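# Move the two lowest-lot yellow sponges onto the desk

## Task

Each yellow sponge in the storeroom sits above a shelf-edge label carrying its lot number. Find the two sponges whose lot numbers are lowest and place both on the desk so that no part of either overhangs below the desk edge. Every other yellow sponge must stay on the shelf it started on, the desk must remain roughly in its original spot, and the robot must not tip over or be left leaning.

## Robot and tools

Robot: a Hello Robot Stretch 4 with one arm. It has an omni-wheel base, a lift that rides up a mast, an arm that telescopes straight forward, a three-axis wrist (yaw, pitch, roll) and a five-finger hand. It stands about 1.6 m tall, and the base rim lies within 0.23 m of the base origin.

Frames: the base frame has its origin on the floor below the base centre, x ahead, y to the left, z up, in metres. hand_pose is reported in this frame for the hand point, which sits 0.045 m in front of the palm; the printed value may be slightly off. The odometry frame is where the base frame was when the scene began; base_odometry counts wheel turns there (heading in rad, left positive, -3.142 to 3.142), so wheel slip shows up as travel.

move: one action per call. "base" is a single object holding one relative command measured from where the base last reported itself: translate_m (metres, forward positive), strafe_m (metres, left positive) or rotate_rad (radians, counter-clockwise positive). translate_m and strafe_m may be combined for a straight diagonal; rotate_rad must be alone. Ranges: translate_m and strafe_m -2 to 2, rotate_rad -3.2 to 3.2. "joints" is one object of absolute targets keyed by joint name: lift_m 0 to 1.2 m; arm_m 0 to 0.55 m (extension); wrist_yaw_rad -1.134 to 4.276 (0 straight ahead, positive left, 3.14 folded back, above 3.4 may collide with the arm); wrist_pitch_rad -1.117 to 4.259 (0 level, 1.57 pointing down); wrist_roll_rad -1.117 to 4.259 (0 palm up, 1.57 palm to the robot's right, 3.14 palm down). Finger targets hand_little, hand_ring, hand_middle, hand_index, hand_thumb_bend are unitless from -1 (curled) to +1 (straight); hand_thumb_turn -1 puts the thumb opposite the fingers, +1 beside the palm. hand_force_limit (-1 to 1) maps linearly to about 0 to 10 N at a fingertip (15 N for the thumb); hand_speed (-0.96 to 1) runs from nearly still up to full speed at +0.48. Both start at 0 and -0.8. Out-of-range targets are clipped and flagged. Optional keys: "pace" ("slow", "default", "fast", "max"), "speeds" (top speed per lift_m, arm_m or wrist joint, replacing pace), "contact_limits" (0 lightest to 1 hardest, default 0.5, only for arm_m, lift_m, translate_m, strafe_m, rotate_rad, given alongside that same command; a base limit persists until the next base command). {"end_of_arm": "enable_torque"} must be sent on its own to revive wrist motors that shut off. "cameras" picks images: head_camera, head_left_camera, head_right_camera, wrist_camera or "all". "blocking" false returns early while motion continues; a later move overrides only what it names. An empty move returns state plus all images.

wait: seconds from 0 to 10, returns state, ends early once motions settle. stop: brakes every running motion and re-holds slack wheels. zoom_image: camera plus region [x0, y0, x1, y1] in pixels, at most 504 square, on that camera's newest image; use it to read lot numbers. show_instructions: shows the reference page. finished_scene: ends the scene for good.

If a move is refused or an uncommanded stop appears, the remaining move, wait and finished_scene calls in that reply are skipped.

Result lines: base_status and joint_status give done, moving, off_target, or a stop reason: contact_stop (blocked; that motion goes slack), time_out (target dropped), limit_stop_at_own_body, limit_stop_at_tilt (lean over 6 degrees; lift, arm and wheels go slack), torque_fault (wrist motor off). on_its_own reports things the robot did without being told. lidar_m: 12 distances, 30-degree sectors counter-clockwise from straight ahead (4th left, 7th behind, 10th right); "-" means nothing seen or closer than 0.25 m. wrist_depth_mm: 7x7 grid of depths, 100 to 2000 mm. base_tilt in degrees forward/right. turned_by_wheels versus turned_by_imu differing by over about 0.1 rad suggests a collision or slip. motor_effort in percent (peak in brackets), servo_current in mA for wrist servos. hand_stopped_by lists little, ring, middle, index, thumb_bend, thumb_turn as moving, target, force, stalled or fault; the *_load_n values are fingertip forces in N, positive when pushed open; a load near 0 after grasping means the grip was lost.

Hand: fingers close until they reach the target or the load hits hand_force_limit, then lock. To squeeze more, raise the force limit and send a more closed target. For gentle grips use hand_speed -0.94 or lower. With the thumb turned in front, the hand wraps objects roughly 0.035 to 0.065 m thick; thumb tip against index pad can pinch light items up to about 0.08 m. The wrist camera sits behind the palm heel and can strike things.

Cameras: head_camera looks ahead and down from the mast top; turn the base to aim it. The fisheye side cameras also show the base and arm. wrist_camera looks along the fingers; with the palm down it is upside down.

Avoid: self-collision (hand above the base with lift_m under about 0.25, odd tilt-plus-roll combinations, wrist folded back while tilting); carrying over 1 kg with arm_m above 0.2 while driving or turning; fast base moves with the lift high; hard shoves, pulling on the desk, knocking sponges off shelves, releasing objects above a surface instead of setting them down, and swinging loads fast against the fingers. Things may occasionally be nudged by outside forces, so check positions before finishing.

Each tool is called after ">>>" by a JSON object that holds its "op" and its "data".

Reference images:

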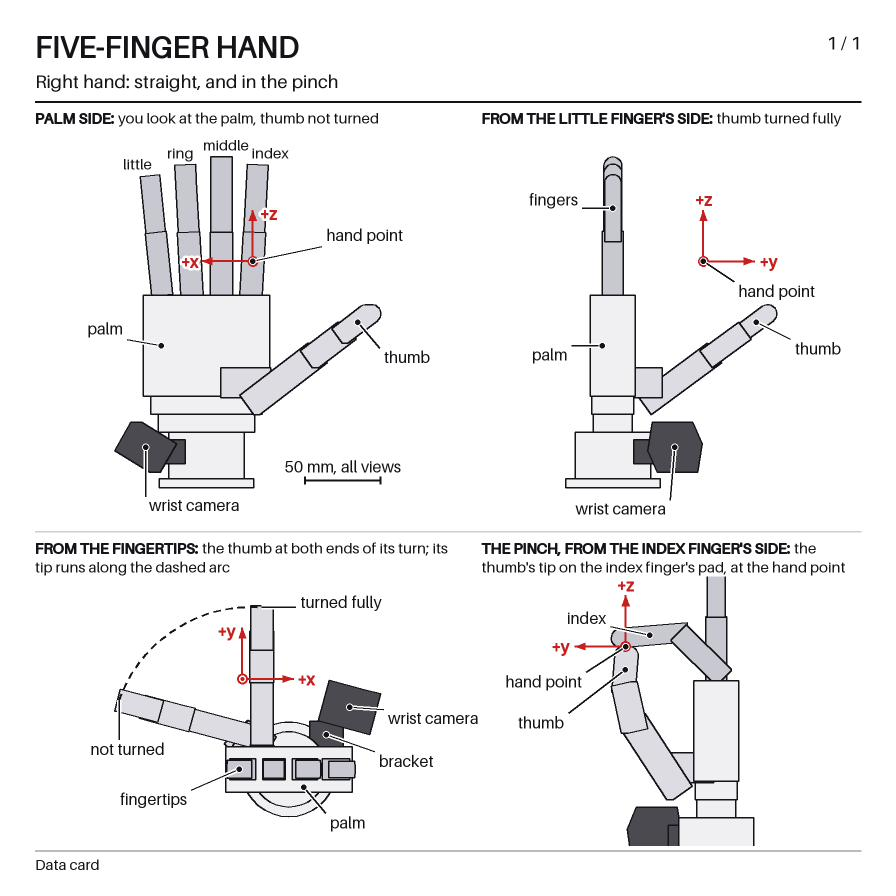

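## Session

>>> {"op": "move", "data": {}}

Scene clock: 0.00 s.
base_odometry: x=+0.000 y=+0.000 heading=+0.000
turned_by_wheels: +0.000
turned_by_imu: +0.000
base_tilt: forward=-0.9 right=-0.1
lidar_m: 0.76 1.35 1.87 1.83 0.77 0.81 0.96 2.36 1.31 0.76 0.64 0.65
base_status: not commanded
joint_positions: lift_m=+0.237 arm_m=+0.000 wrist_yaw_rad=+3.156 wrist_pitch_rad=+0.003 wrist_roll_rad=+0.000 hand_little=+1.000 hand_ring=+1.000 hand_middle=+1.000 hand_index=+1.000 hand_thumb_turn=+1.000 hand_thumb_bend=+1.000 hand_force_limit=+0.000 hand_speed=-0.800
joint_status: not commanded
measured_speeds: all 0
hand_stopped_by: target,target,target,target,target,target
little_load_n: 0.0
ring_load_n: -0.5
middle_load_n: 0.0
index_load_n: 0.0
thumb_bend_load_n: 0.0
thumb_turn_load_n: 0.0
motor_effort: lift_m=+20 arm_m=-5 wheel_0=-1 wheel_1=+1 wheel_2=-2
servo_current: wrist_yaw_rad=20 wrist_pitch_rad=39 wrist_roll_rad=33
hand_pose: x=-0.0523 y=+0.1150 z=+0.4744 quat_wxyz=(-0.503, -0.504, +0.497, +0.496) (m; base frame)
wrist_depth_mm: - - - - - - - / - 118 - - - - - / - - - - - - - / - - - - - - - / - - - - 1661 - - / 1182 1229 131 132 - - - / 878 - - - - - -
pictures: head_camera, head_left_camera, head_right_camera, wrist_camera

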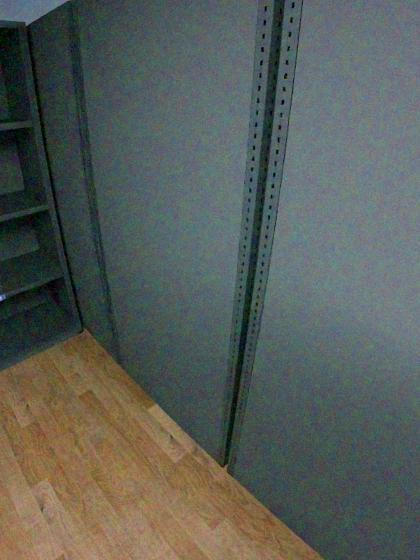

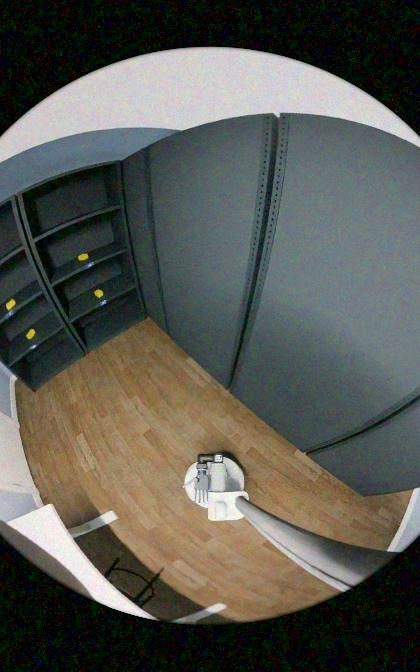

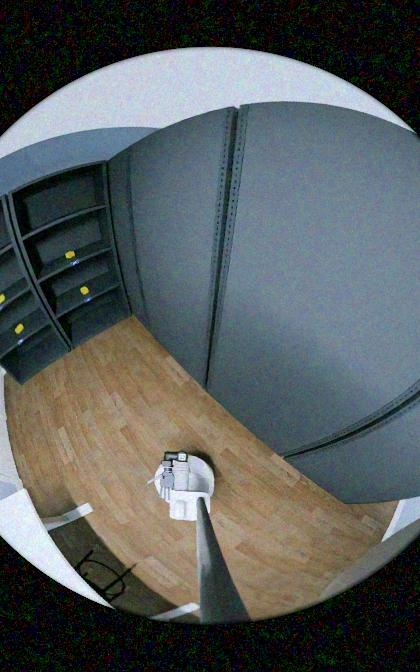

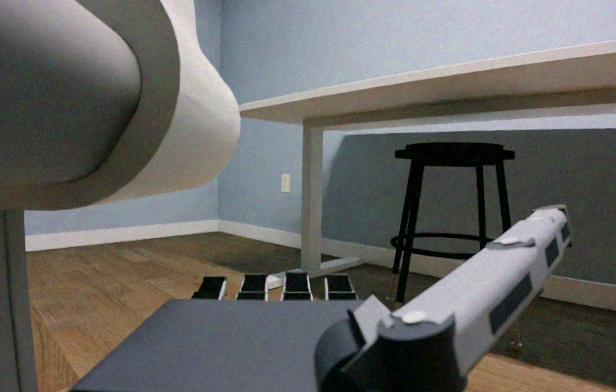

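>>> {"op": "move", "data": {"base": {"rotate_rad": 0.8}, "cameras": ["all"]}}

Scene clock: 5.90 s.
move: done
base_odometry: x=+0.000 y=+0.000 heading=+0.799
turned_by_wheels: +0.799
turned_by_imu: +0.790
base_tilt: forward=-0.8 right=+0.0
lidar_m: 1.87 1.96 0.83 0.79 0.84 1.22 2.38 0.90 0.64 0.62 0.68 0.96
base_status: done
joint_positions: lift_m=+0.237 arm_m=+0.000 wrist_yaw_rad=+3.156 wrist_pitch_rad=+0.003 wrist_roll_rad=+0.000 hand_little=+1.000 hand_ring=+1.000 hand_middle=+1.000 hand_index=+1.000 hand_thumb_turn=+1.000 hand_thumb_bend=+1.000 hand_force_limit=+0.000 hand_speed=-0.800
joint_status: not commanded
measured_speeds: all 0
hand_stopped_by: target,target,target,target,target,target
little_load_n: 0.0
ring_load_n: 0.0
middle_load_n: 0.0
index_load_n: 0.0
thumb_bend_load_n: 0.0
thumb_turn_load_n: 0.0
motor_effort: lift_m=+20(21) arm_m=-5(5) wheel_0=-3(10) wheel_1=-4(10) wheel_2=-4(15)
servo_current: wrist_yaw_rad=26(39) wrist_pitch_rad=20(39) wrist_roll_rad=20(46)
hand_pose: x=-0.0523 y=+0.1150 z=+0.4744 quat_wxyz=(-0.503, -0.504, +0.497, +0.496)
wrist_depth_mm: - - - - - - - / - 118 - - - - - / - - - - - - - / - - - - - - - / - - - - - - - / - 1205 131 132 - - - / 878 - - - - - -
pictures: head_camera, head_left_camera, head_right_camera, wrist_camera

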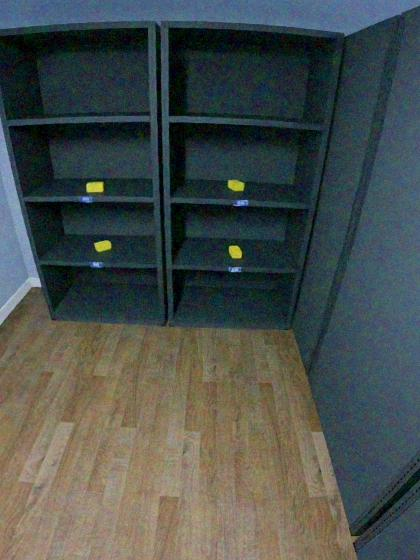

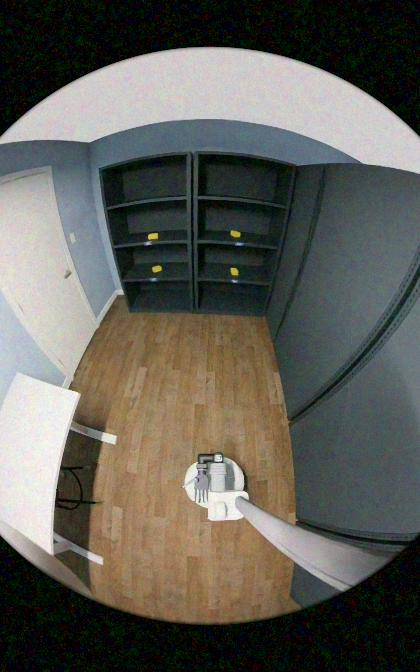

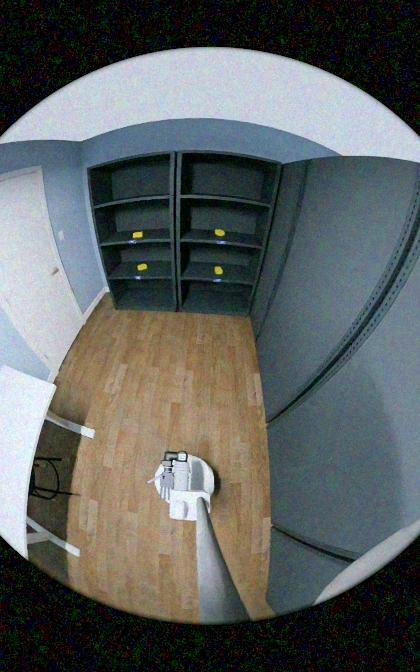

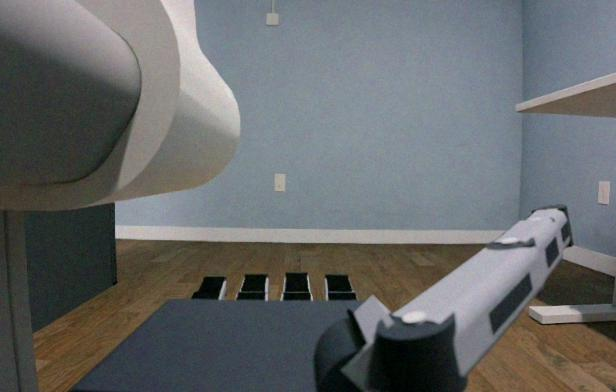

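>>> {"op": "zoom_image", "data": {"camera": "head_camera", "region": [60, 160, 280, 290]}}

>>> {"op": "move", "data": {"base": {"rotate_rad": 1.57}, "cameras": ["head_camera", "head_left_camera", "head_right_camera"]}}

>>> {"op": "move", "data": {"base": {"rotate_rad": 1.57}, "cameras": ["head_camera", "head_left_camera", "head_right_camera"]}}

>>> {"op": "move", "data": {"base": {"rotate_rad": 1.57}, "cameras": ["head_camera", "head_left_camera", "head_right_camera"]}}

Scaled by 2.291 from the camera's image (finer frame: 1200x1600).

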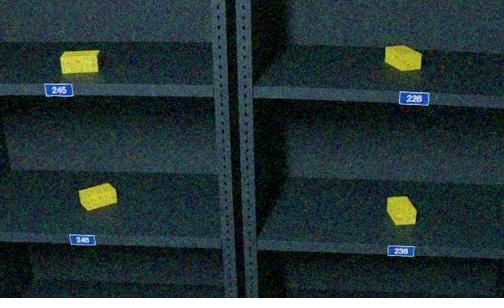

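Scene clock: 16.50 s.
move: done
base_odometry: x=+0.000 y=+0.000 heading=+2.368
turned_by_wheels: +1.569
turned_by_imu: +1.549
base_tilt: forward=-0.8 right=+0.0
lidar_m: 0.78 0.85 1.21 2.37 0.94 0.65 0.63 0.68 0.93 1.84 1.97 0.81
base_status: done
joint_positions: lift_m=+0.237 arm_m=+0.000 wrist_yaw_rad=+3.156 wrist_pitch_rad=+0.003 wrist_roll_rad=+0.000 hand_little=+1.000 hand_ring=+1.000 hand_middle=+1.000 hand_index=+1.000 hand_thumb_turn=+1.000 hand_thumb_bend=+1.000 hand_force_limit=+0.000 hand_speed=-0.800
joint_status: not commanded
measured_speeds: all 0
hand_stopped_by: target,target,target,target,target,target
little_load_n: 0.0
ring_load_n: 0.0
middle_load_n: 0.0
index_load_n: 0.0
thumb_bend_load_n: 0.0
thumb_turn_load_n: 0.0
motor_effort: lift_m=+20(21) arm_m=-5(5) wheel_0=-4(11) wheel_1=-4(13) wheel_2=-5(15)
servo_current: wrist_yaw_rad=33(46) wrist_pitch_rad=26(46) wrist_roll_rad=39(46)
hand_pose: x=-0.0523 y=+0.1150 z=+0.4744 quat_wxyz=(-0.503, -0.504, +0.497, +0.496)
wrist_depth_mm: - - - - - 768 - / - 119 - - - 768 - / - - - - - 788 - / - - - - - 788 - / - - - - - 788 - / - - 131 132 - - - / - - - - - - -

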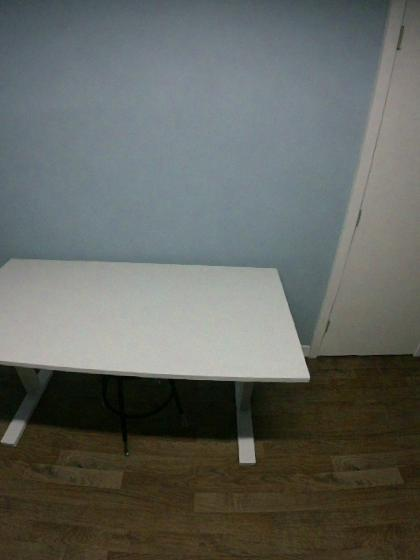

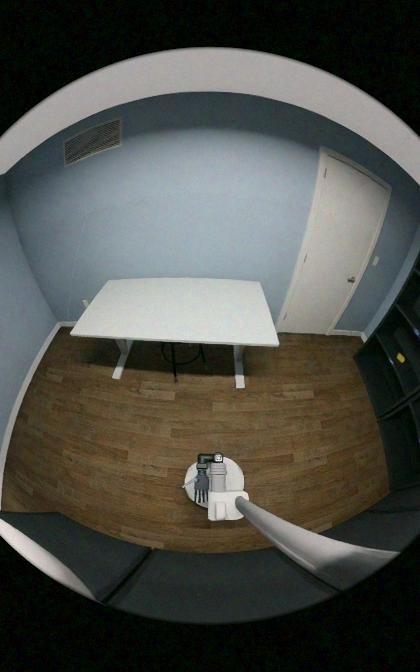

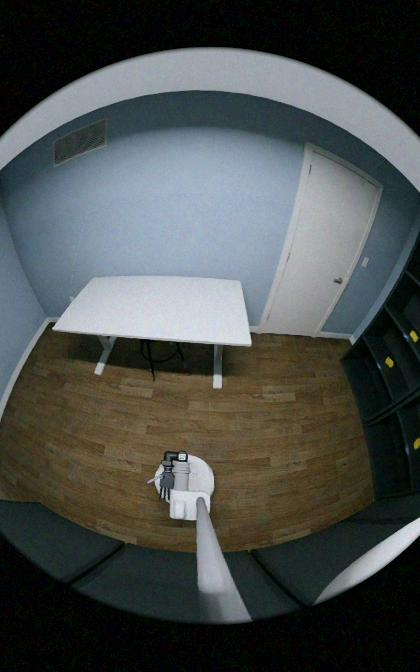

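Scene clock: 18.57 s.
move: done
base_odometry: x=+0.000 y=+0.000 heading=-2.346
turned_by_wheels: +1.569
turned_by_imu: +1.550
base_tilt: forward=-0.9 right=+0.0
lidar_m: 2.34 0.92 0.67 0.64 0.67 0.97 1.87 1.96 0.83 0.77 0.83 1.18
base_status: done
joint_positions: lift_m=+0.237 arm_m=+0.000 wrist_yaw_rad=+3.156 wrist_pitch_rad=+0.003 wrist_roll_rad=+0.000 hand_little=+1.000 hand_ring=+1.000 hand_middle=+1.000 hand_index=+1.000 hand_thumb_turn=+1.000 hand_thumb_bend=+1.000 hand_force_limit=+0.000 hand_speed=-0.800
joint_status: not commanded
measured_speeds: all 0
hand_stopped_by: target,target,target,target,target,target
little_load_n: 0.0
ring_load_n: 0.0
middle_load_n: 0.0
index_load_n: 0.0
thumb_bend_load_n: 0.0
thumb_turn_load_n: 0.0
motor_effort: lift_m=+20(21) arm_m=-5(5) wheel_0=-5(11) wheel_1=-2(15) wheel_2=-4(15)
servo_current: wrist_yaw_rad=39(46) wrist_pitch_rad=26(46) wrist_roll_rad=39(46)
hand_pose: x=-0.0523 y=+0.1150 z=+0.4744 quat_wxyz=(-0.503, -0.504, +0.497, +0.496)
wrist_depth_mm: - - - - - - - / - 120 - - - - - / - - - - - - - / - - - - - - - / 1921 - - - - - - / 1182 1229 131 132 - - - / 878 - - - - - -

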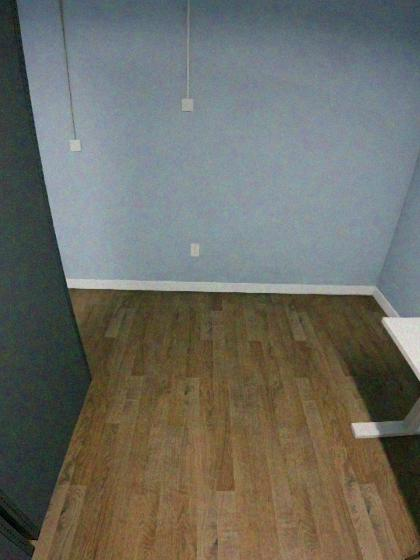

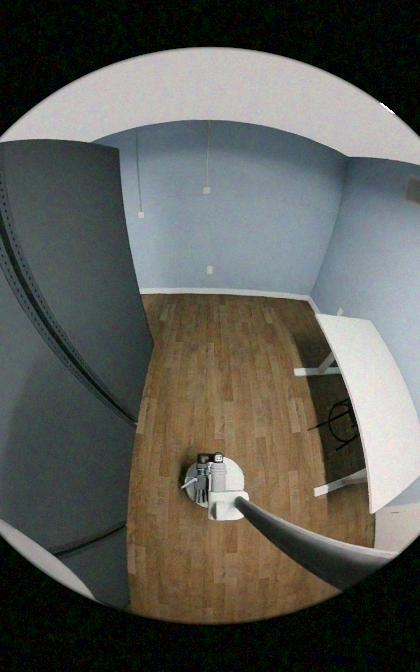

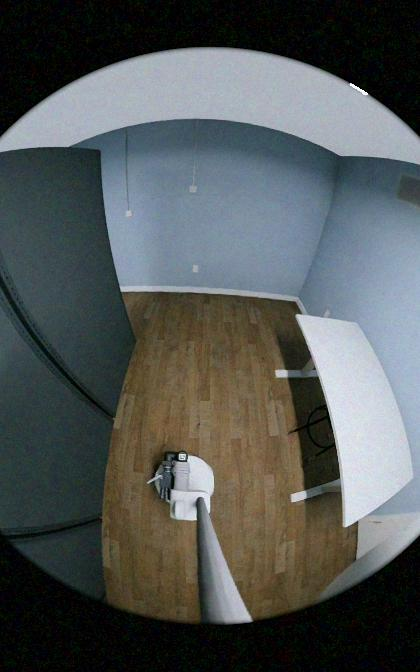

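Scene clock: 20.63 s.
move: done
base_odometry: x=+0.000 y=+0.000 heading=-0.777
turned_by_wheels: +1.569
turned_by_imu: +1.549
base_tilt: forward=-0.8 right=-0.1
lidar_m: 0.63 0.68 0.93 1.87 1.98 0.80 0.80 0.84 1.20 2.36 0.95 0.66
base_status: done
joint_positions: lift_m=+0.237 arm_m=+0.000 wrist_yaw_rad=+3.156 wrist_pitch_rad=+0.003 wrist_roll_rad=+0.000 hand_little=+1.000 hand_ring=+1.000 hand_middle=+1.000 hand_index=+1.000 hand_thumb_turn=+1.000 hand_thumb_bend=+1.000 hand_force_limit=+0.000 hand_speed=-0.800
joint_status: not commanded
measured_speeds: all 0
hand_stopped_by: target,target,target,target,target,target
little_load_n: 0.0
ring_load_n: 0.0
middle_load_n: 0.0
index_load_n: 0.0
thumb_bend_load_n: 0.0
thumb_turn_load_n: 0.0
motor_effort: lift_m=+21(21) arm_m=-5(5) wheel_0=-5(11) wheel_1=+0(12) wheel_2=-3(14)
servo_current: wrist_yaw_rad=26(39) wrist_pitch_rad=33(46) wrist_roll_rad=26(46)
hand_pose: x=-0.0523 y=+0.1150 z=+0.4744 quat_wxyz=(-0.503, -0.504, +0.497, +0.496)
wrist_depth_mm: - - - - - - - / - 120 - - 1708 - - / - - - - 1708 - 1808 / - - - - 1756 - - / - 1618 1430 - 1756 - - / 1182 1205 131 132 - - - / 878 - - - - - -

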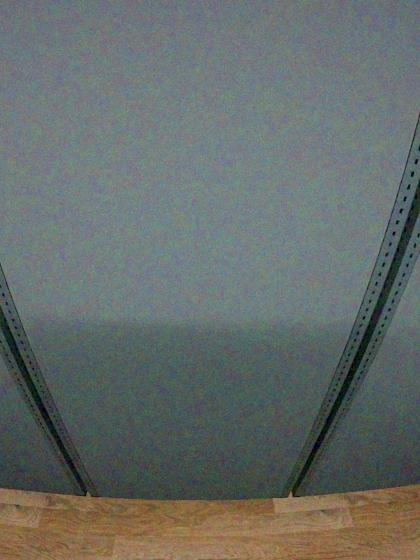

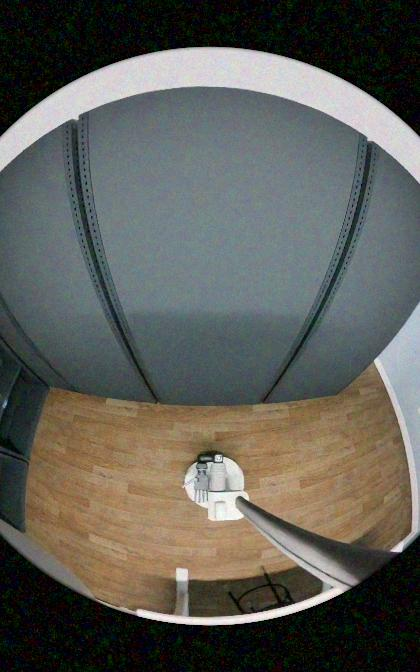

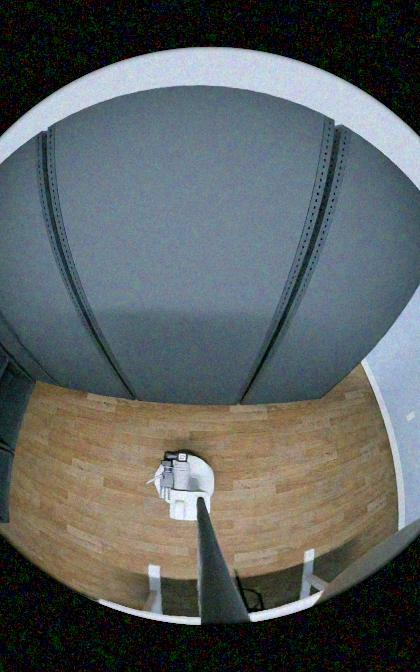

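>>> {"op": "move", "data": {"base": {"rotate_rad": -1.58}, "cameras": []}}

>>> {"op": "move", "data": {"base": {"translate_m": 1.5}, "cameras": ["head_camera", "head_left_camera", "head_right_camera"]}}

Scene clock: 36.50 s.
move: done
base_odometry: x=+0.000 y=+0.000 heading=-2.356
turned_by_wheels: -1.579
turned_by_imu: -1.560
base_tilt: forward=-0.8 right=+0.1
lidar_m: 2.36 0.96 0.68 0.64 0.66 0.95 1.88 1.96 0.83 0.79 0.84 1.18
base_status: done
joint_positions: lift_m=+0.237 arm_m=+0.000 wrist_yaw_rad=+3.156 wrist_pitch_rad=+0.003 wrist_roll_rad=+0.000 hand_little=+1.000 hand_ring=+1.000 hand_middle=+1.000 hand_index=+1.000 hand_thumb_turn=+1.000 hand_thumb_bend=+1.000 hand_force_limit=+0.000 hand_speed=-0.800
joint_status: not commanded
measured_speeds: all 0
hand_stopped_by: target,target,target,target,target,target
little_load_n: 0.0
ring_load_n: 0.0
middle_load_n: 0.0
index_load_n: 0.0
thumb_bend_load_n: 0.0
thumb_turn_load_n: 0.0
motor_effort: lift_m=+20(21) arm_m=-5(5) wheel_0=+5(10) wheel_1=+3(14) wheel_2=+6(16)
servo_current: wrist_yaw_rad=33(46) wrist_pitch_rad=33(46) wrist_roll_rad=39(46)
hand_pose: x=-0.0523 y=+0.1150 z=+0.4744 quat_wxyz=(-0.503, -0.504, +0.497, +0.496)
wrist_depth_mm: - - - - - - - / - 120 - - - - - / - - - - - - - / - - - - - - - / 1756 - - - 1921 - - / 1205 1229 131 132 - - - / 866 - - - - - -

Scene clock: 43.00 s.
move: done
base_odometry: x=-1.060 y=-1.062 heading=-2.355
turned_by_wheels: +0.000
turned_by_imu: -0.011
base_tilt: forward=-0.8 right=+0.0
lidar_m: 0.88 0.92 1.27 0.66 0.69 0.98 2.52 1.17 0.88 1.34 1.29 0.94
base_status: done
joint_positions: lift_m=+0.237 arm_m=+0.000 wrist_yaw_rad=+3.156 wrist_pitch_rad=+0.003 wrist_roll_rad=+0.000 hand_little=+1.000 hand_ring=+1.000 hand_middle=+1.000 hand_index=+1.000 hand_thumb_turn=+1.000 hand_thumb_bend=+1.000 hand_force_limit=+0.000 hand_speed=-0.800
joint_status: not commanded
measured_speeds: all 0
hand_stopped_by: target,target,target,target,target,target
little_load_n: 0.0
ring_load_n: 0.0
middle_load_n: 0.0
index_load_n: 0.0
thumb_bend_load_n: 0.0
thumb_turn_load_n: 0.0
motor_effort: lift_m=+20(21) arm_m=-5(5) wheel_0=+3(12) wheel_1=+3(10) wheel_2=-5(17)
servo_current: wrist_yaw_rad=39(46) wrist_pitch_rad=33(39) wrist_roll_rad=33(46)
hand_pose: x=-0.0523 y=+0.1150 z=+0.4744 quat_wxyz=(-0.503, -0.504, +0.497, +0.496)
wrist_depth_mm: - - - - - - - / - 120 - - - 1160 - / - - - - - 1182 - / - - - - - 1182 - / - - - - - - - / 1182 1229 131 132 - - - / 891 - - - - - -

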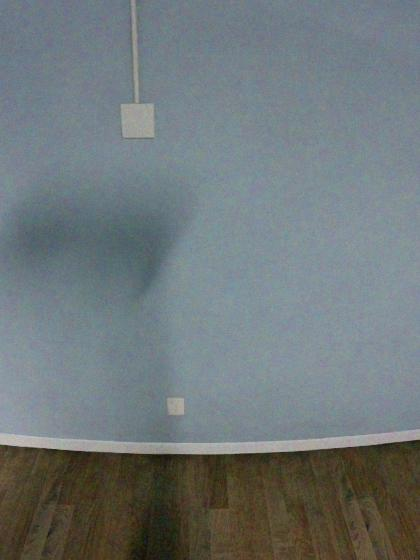

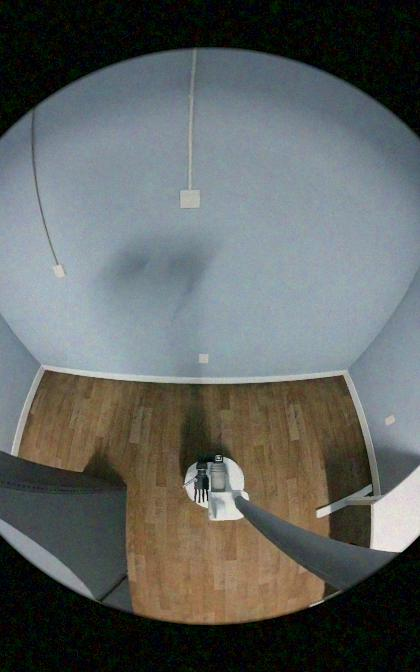

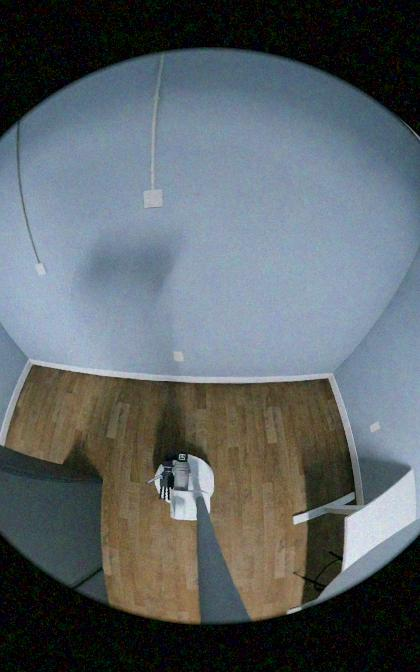

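>>> {"op": "move", "data": {"base": {"translate_m": 0.38}, "cameras": []}}

>>> {"op": "move", "data": {"base": {"rotate_rad": 1.57}, "cameras": ["head_camera", "head_left_camera", "head_right_camera"]}}

Scene clock: 61.87 s.
move: done
base_odometry: x=-1.328 y=-1.330 heading=-2.355
turned_by_wheels: +0.000
turned_by_imu: -0.002
base_tilt: forward=-0.8 right=+0.0
lidar_m: 0.51 0.54 0.74 1.97 0.82 0.96 2.51 1.18 1.06 1.57 0.78 0.55
base_status: done
joint_positions: lift_m=+0.237 arm_m=+0.000 wrist_yaw_rad=+3.156 wrist_pitch_rad=+0.003 wrist_roll_rad=+0.000 hand_little=+1.000 hand_ring=+1.000 hand_middle=+1.000 hand_index=+1.000 hand_thumb_turn=+1.000 hand_thumb_bend=+1.000 hand_force_limit=+0.000 hand_speed=-0.800
joint_status: not commanded
measured_speeds: all 0
hand_stopped_by: target,target,target,target,target,target
little_load_n: 0.0
ring_load_n: 0.0
middle_load_n: 0.0
index_load_n: 0.0
thumb_bend_load_n: 0.0
thumb_turn_load_n: 0.0
motor_effort: lift_m=+20(21) arm_m=-5(5) wheel_0=+5(11) wheel_1=+5(13) wheel_2=-5(17)
servo_current: wrist_yaw_rad=20(46) wrist_pitch_rad=26(46) wrist_roll_rad=33(46)
hand_pose: x=-0.0523 y=+0.1150 z=+0.4744 quat_wxyz=(-0.503, -0.504, +0.497, +0.496)
wrist_depth_mm: - - - - - - - / - 120 - - - - - / - - - - - - - / - - - - - - - / - - - - - - - / 1205 1229 131 132 - - - / 891 - - - - - -

Scene clock: 63.93 s.
move: done
base_odometry: x=-1.328 y=-1.330 heading=-0.786
turned_by_wheels: +1.569
turned_by_imu: +1.550
base_tilt: forward=-0.8 right=+0.1
lidar_m: 1.86 0.81 0.92 2.42 1.20 1.11 1.56 0.79 0.53 0.50 0.54 0.71
base_status: done
joint_positions: lift_m=+0.237 arm_m=+0.000 wrist_yaw_rad=+3.156 wrist_pitch_rad=+0.003 wrist_roll_rad=+0.000 hand_little=+1.000 hand_ring=+1.000 hand_middle=+1.000 hand_index=+1.000 hand_thumb_turn=+1.000 hand_thumb_bend=+1.000 hand_force_limit=+0.000 hand_speed=-0.800
joint_status: not commanded
measured_speeds: all 0
hand_stopped_by: target,target,target,target,target,target
little_load_n: 0.0
ring_load_n: 0.0
middle_load_n: 0.0
index_load_n: 0.0
thumb_bend_load_n: 0.0
thumb_turn_load_n: 0.0
motor_effort: lift_m=+20(21) arm_m=-5(5) wheel_0=-5(10) wheel_1=-2(13) wheel_2=-6(15)
servo_current: wrist_yaw_rad=33(46) wrist_pitch_rad=33(46) wrist_roll_rad=46(46)
hand_pose: x=-0.0523 y=+0.1150 z=+0.4744 quat_wxyz=(-0.503, -0.504, +0.497, +0.496)
wrist_depth_mm: - - - - - - - / - 120 - - - - - / - - - - - - - / - - - - - - - / - 1618 - - - - - / - 1205 131 132 - - - / 878 - - - - - -

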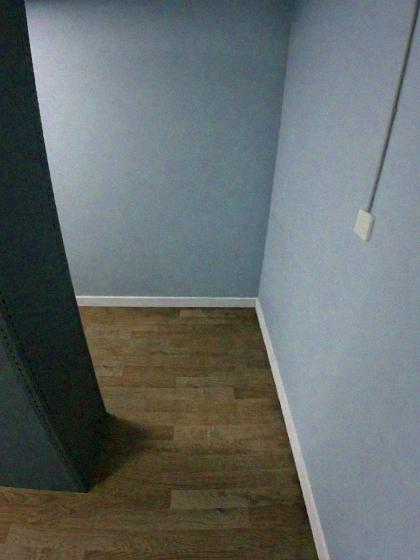

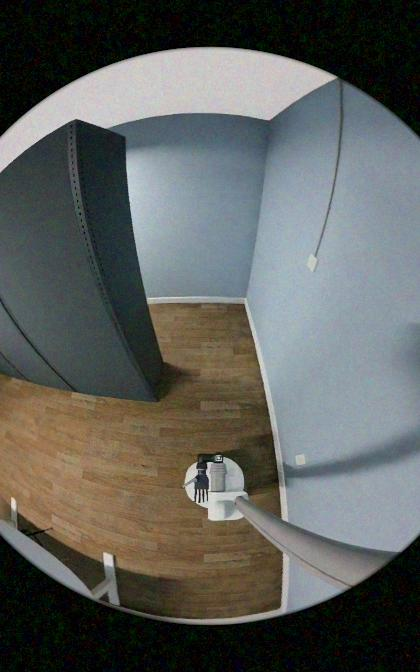

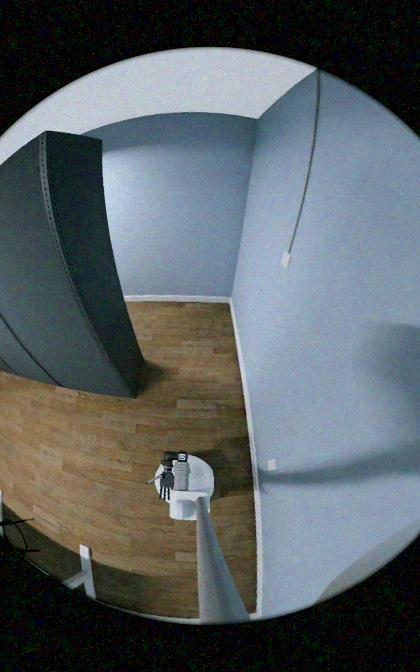

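>>> {"op": "move", "data": {"base": {"translate_m": 1.35}, "cameras": []}}

>>> {"op": "move", "data": {"base": {"rotate_rad": 1.57}, "cameras": ["head_camera", "head_left_camera", "head_right_camera"]}}

Scene clock: 76.50 s.
move: done
base_odometry: x=-0.374 y=-2.285 heading=-0.786
turned_by_wheels: +0.000
turned_by_imu: -0.010
base_tilt: forward=-0.8 right=+0.0
lidar_m: 0.80 0.84 1.10 0.81 0.54 0.73 2.43 0.69 0.49 0.44 0.46 0.63
base_status: done
joint_positions: lift_m=+0.237 arm_m=+0.000 wrist_yaw_rad=+3.156 wrist_pitch_rad=+0.003 wrist_roll_rad=+0.000 hand_little=+1.000 hand_ring=+1.000 hand_middle=+1.000 hand_index=+1.000 hand_thumb_turn=+1.000 hand_thumb_bend=+1.000 hand_force_limit=+0.000 hand_speed=-0.800
joint_status: not commanded
measured_speeds: all 0
hand_stopped_by: target,target,target,target,target,target
little_load_n: 0.0
ring_load_n: 0.0
middle_load_n: 0.0
index_load_n: 0.0
thumb_bend_load_n: 0.0
thumb_turn_load_n: -0.5
motor_effort: lift_m=+20(21) arm_m=-5(5) wheel_0=+5(10) wheel_1=+2(13) wheel_2=-5(16)
servo_current: wrist_yaw_rad=33(52) wrist_pitch_rad=26(46) wrist_roll_rad=26(39)
hand_pose: x=-0.0523 y=+0.1150 z=+0.4744 quat_wxyz=(-0.503, -0.504, +0.497, +0.496)
wrist_depth_mm: - - - - - - - / - 121 - - - - - / - - - - - - - / - - - - - - - / - - - - - - - / - 1138 131 132 - - - / 842 - - - - - -

Scene clock: 78.57 s.
move: done
base_odometry: x=-0.374 y=-2.285 heading=+0.783
turned_by_wheels: +1.569
turned_by_imu: +1.551
base_tilt: forward=-0.9 right=-0.1
lidar_m: 0.83 0.54 0.71 2.40 0.74 0.51 0.47 0.48 0.66 0.78 0.82 1.11
base_status: done
joint_positions: lift_m=+0.237 arm_m=+0.000 wrist_yaw_rad=+3.156 wrist_pitch_rad=+0.003 wrist_roll_rad=+0.000 hand_little=+1.000 hand_ring=+1.000 hand_middle=+1.000 hand_index=+1.000 hand_thumb_turn=+1.000 hand_thumb_bend=+1.000 hand_force_limit=+0.000 hand_speed=-0.800
joint_status: not commanded
measured_speeds: all 0
hand_stopped_by: target,target,target,target,target,target
little_load_n: -0.5
ring_load_n: 0.0
middle_load_n: 0.0
index_load_n: 0.0
thumb_bend_load_n: 0.0
thumb_turn_load_n: 0.0
motor_effort: lift_m=+21(21) arm_m=-5(5) wheel_0=-4(11) wheel_1=-4(12) wheel_2=-5(14)
servo_current: wrist_yaw_rad=33(46) wrist_pitch_rad=33(46) wrist_roll_rad=33(46)
hand_pose: x=-0.0523 y=+0.1150 z=+0.4744 quat_wxyz=(-0.503, -0.504, +0.497, +0.496)
wrist_depth_mm: - - - - - - - / - 120 - - - - - / - - - - - - - / - - - - - - - / - - - - - - - / - - 131 132 - - - / - - - - - - -

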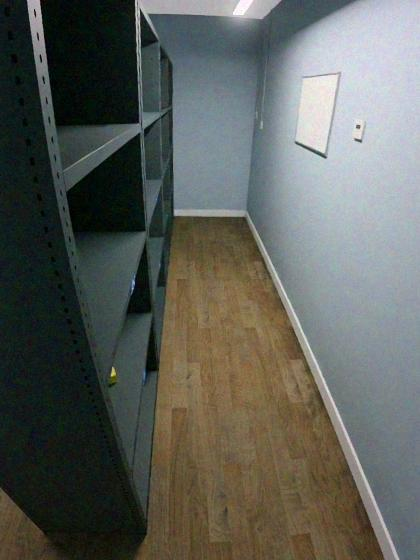

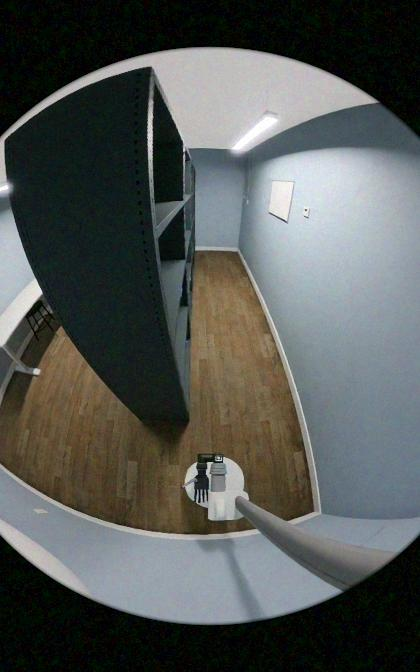

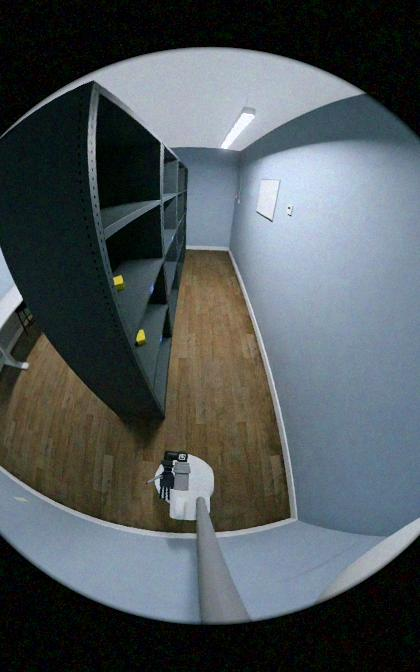

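>>> {"op": "move", "data": {"base": {"translate_m": 0.8, "strafe_m": -0.28}, "cameras": ["head_camera", "head_left_camera", "head_right_camera"]}}

>>> {"op": "move", "data": {"base": {"rotate_rad": 1.57}, "cameras": ["head_camera", "head_left_camera", "head_right_camera"]}}

Scene clock: 95.63 s.
move: done
base_odometry: x=+0.390 y=-1.919 heading=+0.783
turned_by_wheels: +0.000
turned_by_imu: -0.005
base_tilt: forward=-0.8 right=+0.0
lidar_m: 1.65 0.73 0.50 0.46 0.47 1.30 1.24 0.76 0.50 0.47 0.48 0.68
base_status: done
joint_positions: lift_m=+0.237 arm_m=+0.000 wrist_yaw_rad=+3.156 wrist_pitch_rad=+0.003 wrist_roll_rad=+0.000 hand_little=+1.000 hand_ring=+1.000 hand_middle=+1.000 hand_index=+1.000 hand_thumb_turn=+1.000 hand_thumb_bend=+1.000 hand_force_limit=+0.000 hand_speed=-0.800
joint_status: not commanded
measured_speeds: all 0
hand_stopped_by: target,target,target,target,target,target
little_load_n: 0.0
ring_load_n: 0.0
middle_load_n: 0.0
index_load_n: 0.0
thumb_bend_load_n: 0.0
thumb_turn_load_n: 0.0
motor_effort: lift_m=+20(21) arm_m=-5(5) wheel_0=+5(14) wheel_1=+4(12) wheel_2=-5(15)
servo_current: wrist_yaw_rad=26(46) wrist_pitch_rad=33(46) wrist_roll_rad=33(46)
hand_pose: x=-0.0523 y=+0.1150 z=+0.4744 quat_wxyz=(-0.503, -0.504, +0.497, +0.496)
wrist_depth_mm: - - - - - - - / - 120 - - - - - / - - - - - - - / - - - - - - - / - - - - - - - / - 1138 131 132 - - - / 842 - - - - - -

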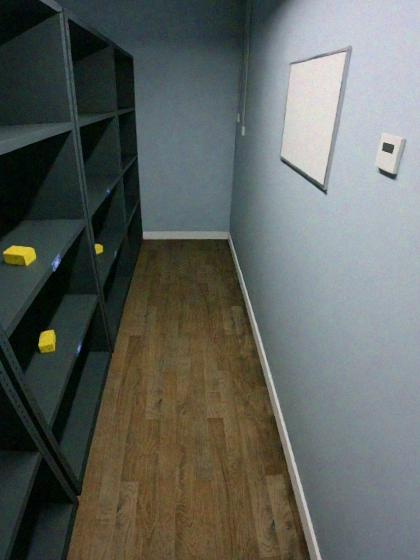

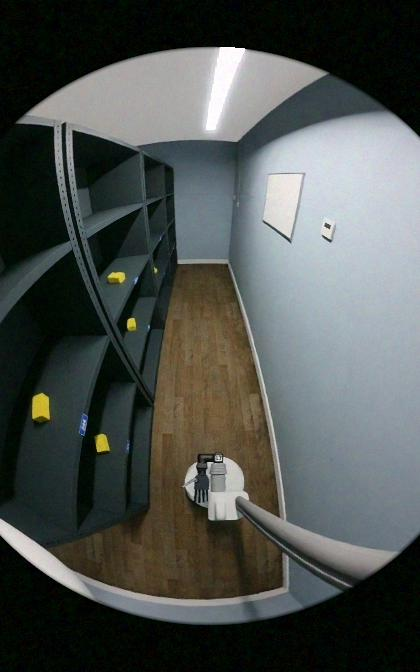

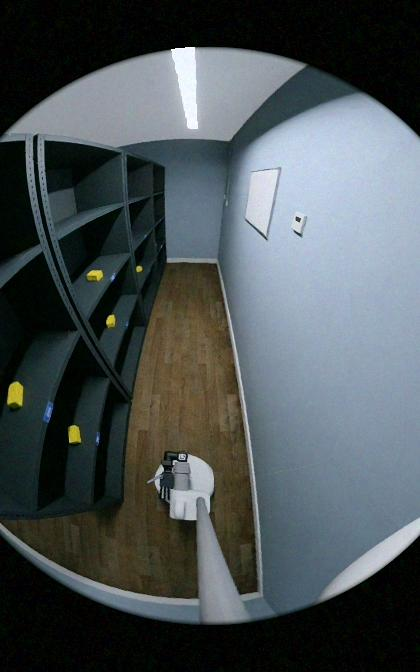

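Scene clock: 97.70 s.
move: done
base_odometry: x=+0.390 y=-1.919 heading=+2.352
turned_by_wheels: +1.569
turned_by_imu: +1.550
base_tilt: forward=-0.8 right=+0.0
lidar_m: 0.45 0.45 1.34 1.23 0.77 0.53 0.48 0.49 0.65 1.58 0.75 0.52
base_status: done
joint_positions: lift_m=+0.237 arm_m=+0.000 wrist_yaw_rad=+3.156 wrist_pitch_rad=+0.003 wrist_roll_rad=+0.000 hand_little=+1.000 hand_ring=+1.000 hand_middle=+1.000 hand_index=+1.000 hand_thumb_turn=+1.000 hand_thumb_bend=+1.000 hand_force_limit=+0.000 hand_speed=-0.800
joint_status: not commanded
measured_speeds: all 0
hand_stopped_by: target,target,target,target,target,target
little_load_n: 0.0
ring_load_n: 0.0
middle_load_n: 0.0
index_load_n: 0.0
thumb_bend_load_n: 0.0
thumb_turn_load_n: 0.0
motor_effort: lift_m=+20(21) arm_m=-5(6) wheel_0=-5(12) wheel_1=-3(12) wheel_2=-5(14)
servo_current: wrist_yaw_rad=26(46) wrist_pitch_rad=26(39) wrist_roll_rad=33(46)
hand_pose: x=-0.0523 y=+0.1150 z=+0.4744 quat_wxyz=(-0.503, -0.504, +0.497, +0.496)
wrist_depth_mm: - - - - - - - / - 120 - - - - - / - - - - - - - / - - - - - - - / - - - - - - - / - - 131 132 - - - / - - - - - - -

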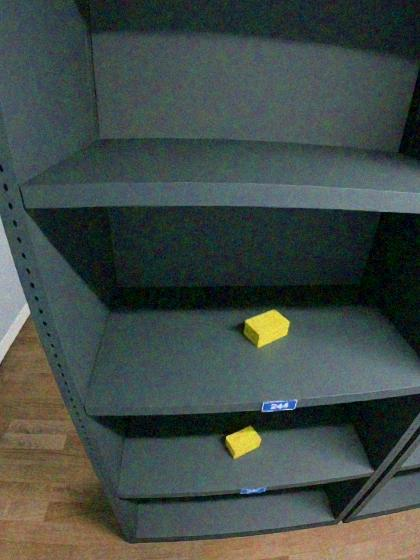

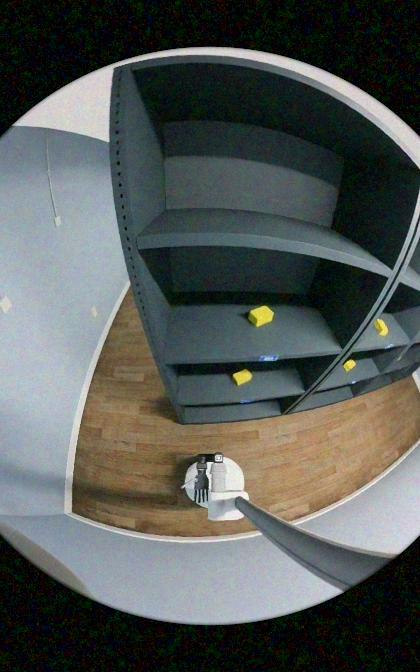

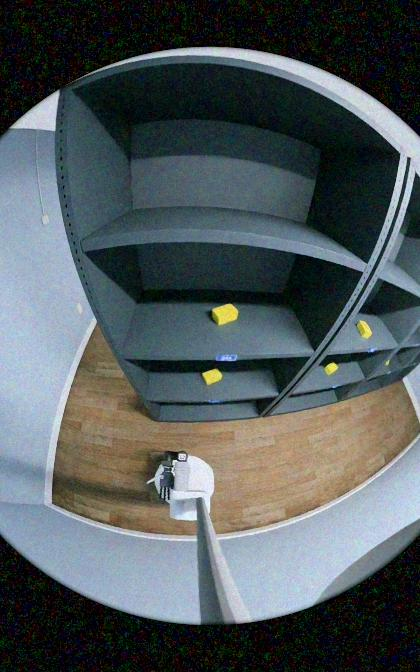

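>>> {"op": "zoom_image", "data": {"camera": "head_camera", "region": [200, 300, 340, 510]}}

>>> {"op": "zoom_image", "data": {"camera": "head_right_camera", "region": [310, 310, 420, 410]}}

>>> {"op": "move", "data": {"base": {"strafe_m": -0.8}, "cameras": ["head_camera", "head_left_camera", "head_right_camera"]}}

Scaled by 2.400 from the camera's image (finer frame: 1200x1600).

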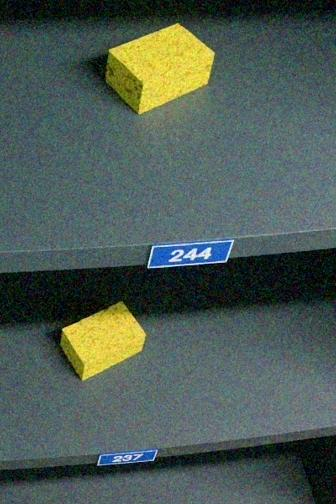

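Scaled by 4.582 from the camera's image (finer frame: 600x960).

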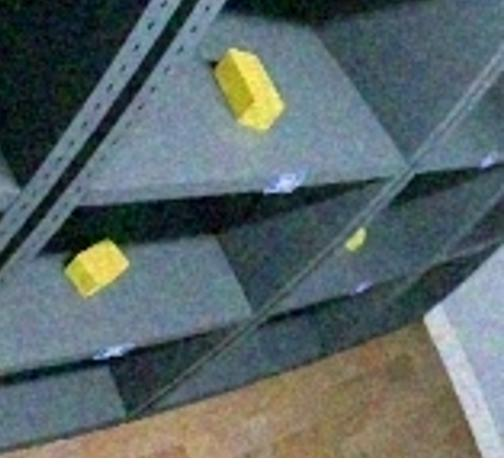

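Scene clock: 107.70 s.
move: done
base_odometry: x=+0.958 y=-1.356 heading=+2.353
turned_by_wheels: +0.000
turned_by_imu: -0.001
base_tilt: forward=-0.8 right=+0.0
lidar_m: 0.52 0.54 0.73 2.04 0.72 0.47 0.43 0.44 0.61 1.42 0.81 0.56
base_status: done
joint_positions: lift_m=+0.237 arm_m=+0.000 wrist_yaw_rad=+3.156 wrist_pitch_rad=+0.003 wrist_roll_rad=+0.000 hand_little=+1.000 hand_ring=+1.000 hand_middle=+1.000 hand_index=+1.000 hand_thumb_turn=+1.000 hand_thumb_bend=+1.000 hand_force_limit=+0.000 hand_speed=-0.800
joint_status: not commanded
measured_speeds: all 0
hand_stopped_by: target,target,target,target,target,target
little_load_n: 0.0
ring_load_n: 0.0
middle_load_n: 0.0
index_load_n: 0.0
thumb_bend_load_n: 0.0
thumb_turn_load_n: 0.0
motor_effort: lift_m=+20(21) arm_m=-5(6) wheel_0=+4(13) wheel_1=-2(17) wheel_2=+0(4)
servo_current: wrist_yaw_rad=39(46) wrist_pitch_rad=20(46) wrist_roll_rad=39(46)
hand_pose: x=-0.0523 y=+0.1150 z=+0.4744 quat_wxyz=(-0.503, -0.504, +0.497, +0.496)
wrist_depth_mm: - - - - - - - / - 119 - - - - - / - - - - - - - / - - - - - - - / - - - - - - - / - - 131 132 - - - / - - - - - - -

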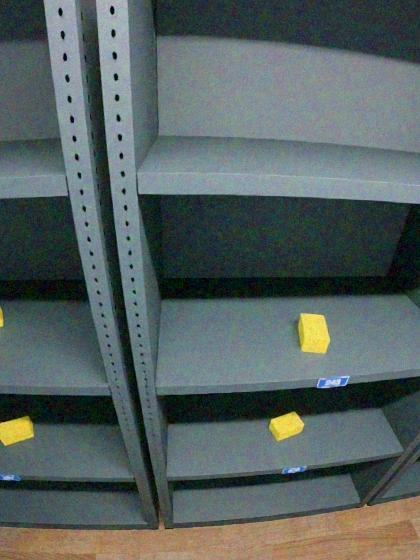

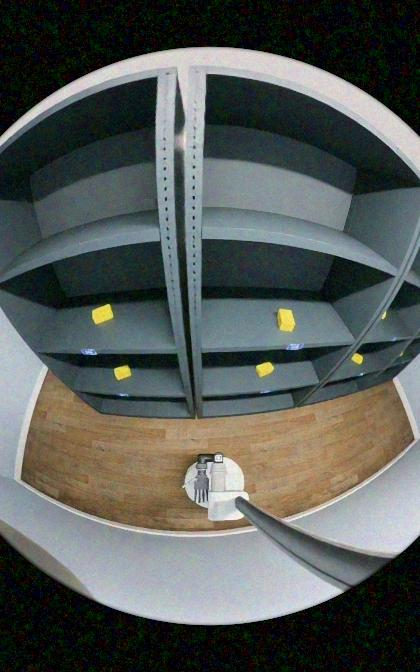

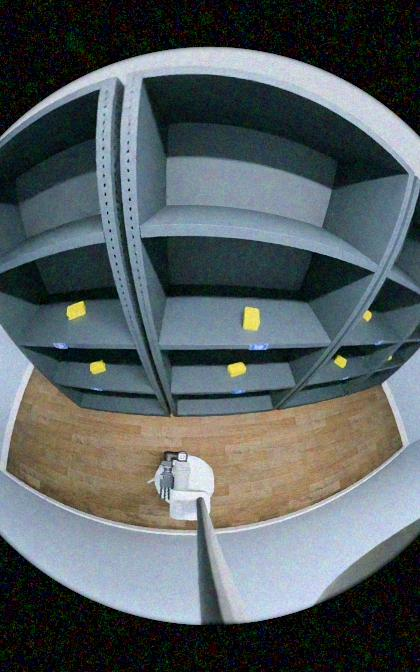

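>>> {"op": "zoom_image", "data": {"camera": "head_camera", "region": [250, 360, 380, 490]}}

>>> {"op": "move", "data": {"base": {"strafe_m": -0.9}, "cameras": ["head_camera", "head_left_camera", "head_right_camera"]}}

>>> {"op": "zoom_image", "data": {"camera": "head_camera", "region": [200, 300, 420, 520]}}

Scaled by 3.877 from the camera's image (finer frame: 1200x1600).

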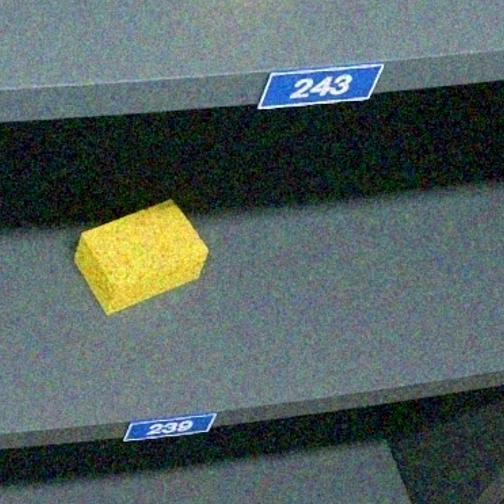

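Scene clock: 117.90 s.
move: done
base_odometry: x=+1.597 y=-0.722 heading=+2.353
turned_by_wheels: +0.000
turned_by_imu: -0.002
base_tilt: forward=-0.8 right=-0.1
lidar_m: 0.58 0.58 0.80 1.89 0.60 0.39 0.37 0.39 0.50 1.25 0.93 0.62
base_status: done
joint_positions: lift_m=+0.237 arm_m=+0.000 wrist_yaw_rad=+3.156 wrist_pitch_rad=+0.003 wrist_roll_rad=+0.000 hand_little=+1.000 hand_ring=+1.000 hand_middle=+1.000 hand_index=+1.000 hand_thumb_turn=+1.000 hand_thumb_bend=+1.000 hand_force_limit=+0.000 hand_speed=-0.800
joint_status: not commanded
measured_speeds: all 0
hand_stopped_by: target,target,target,target,target,target
little_load_n: 0.0
ring_load_n: 0.0
middle_load_n: 0.0
index_load_n: 0.0
thumb_bend_load_n: 0.0
thumb_turn_load_n: 0.0
motor_effort: lift_m=+20(21) arm_m=-5(6) wheel_0=+2(14) wheel_1=-3(14) wheel_2=+0(6)
servo_current: wrist_yaw_rad=33(39) wrist_pitch_rad=33(46) wrist_roll_rad=33(46)
hand_pose: x=-0.0523 y=+0.1150 z=+0.4744 quat_wxyz=(-0.503, -0.504, +0.497, +0.496)
wrist_depth_mm: - - - - - - - / - 120 - - - - - / - - - - - - - / - - - - - - - / - - - - - - - / - - 131 132 - - - / - - - - - - -

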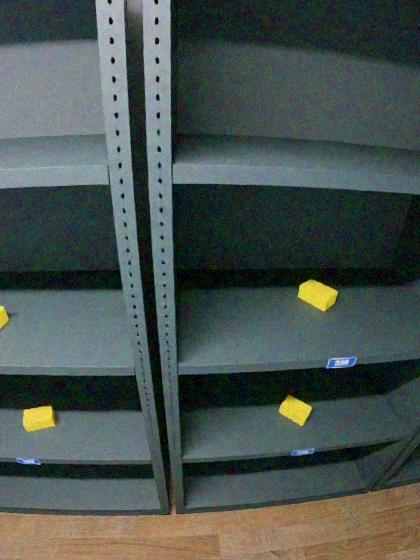

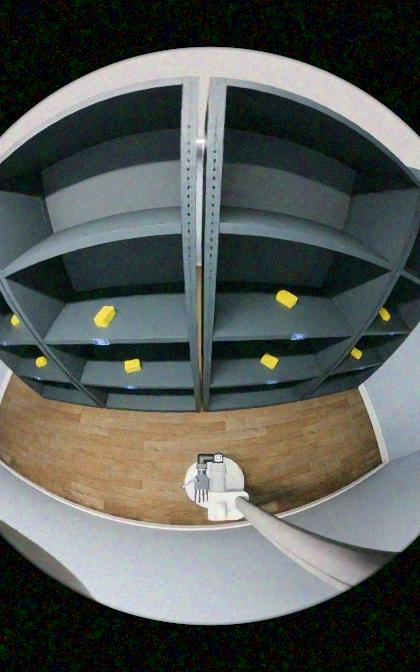

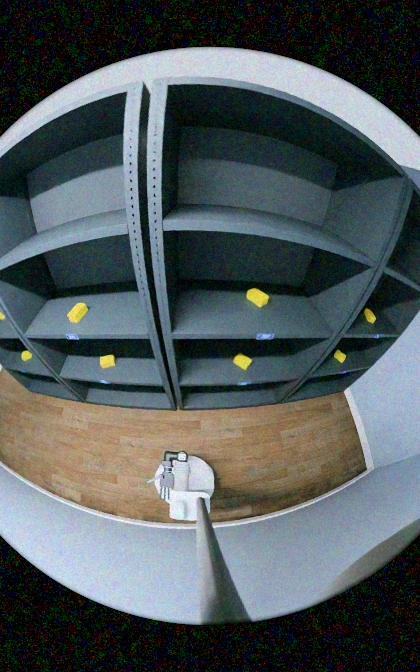

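Scaled by 2.291 from the camera's image (finer frame: 1200x1600).

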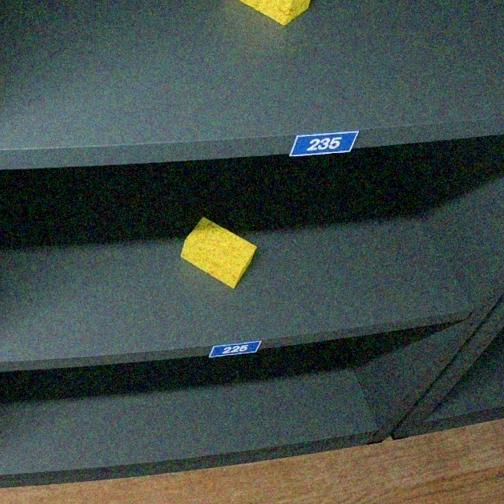

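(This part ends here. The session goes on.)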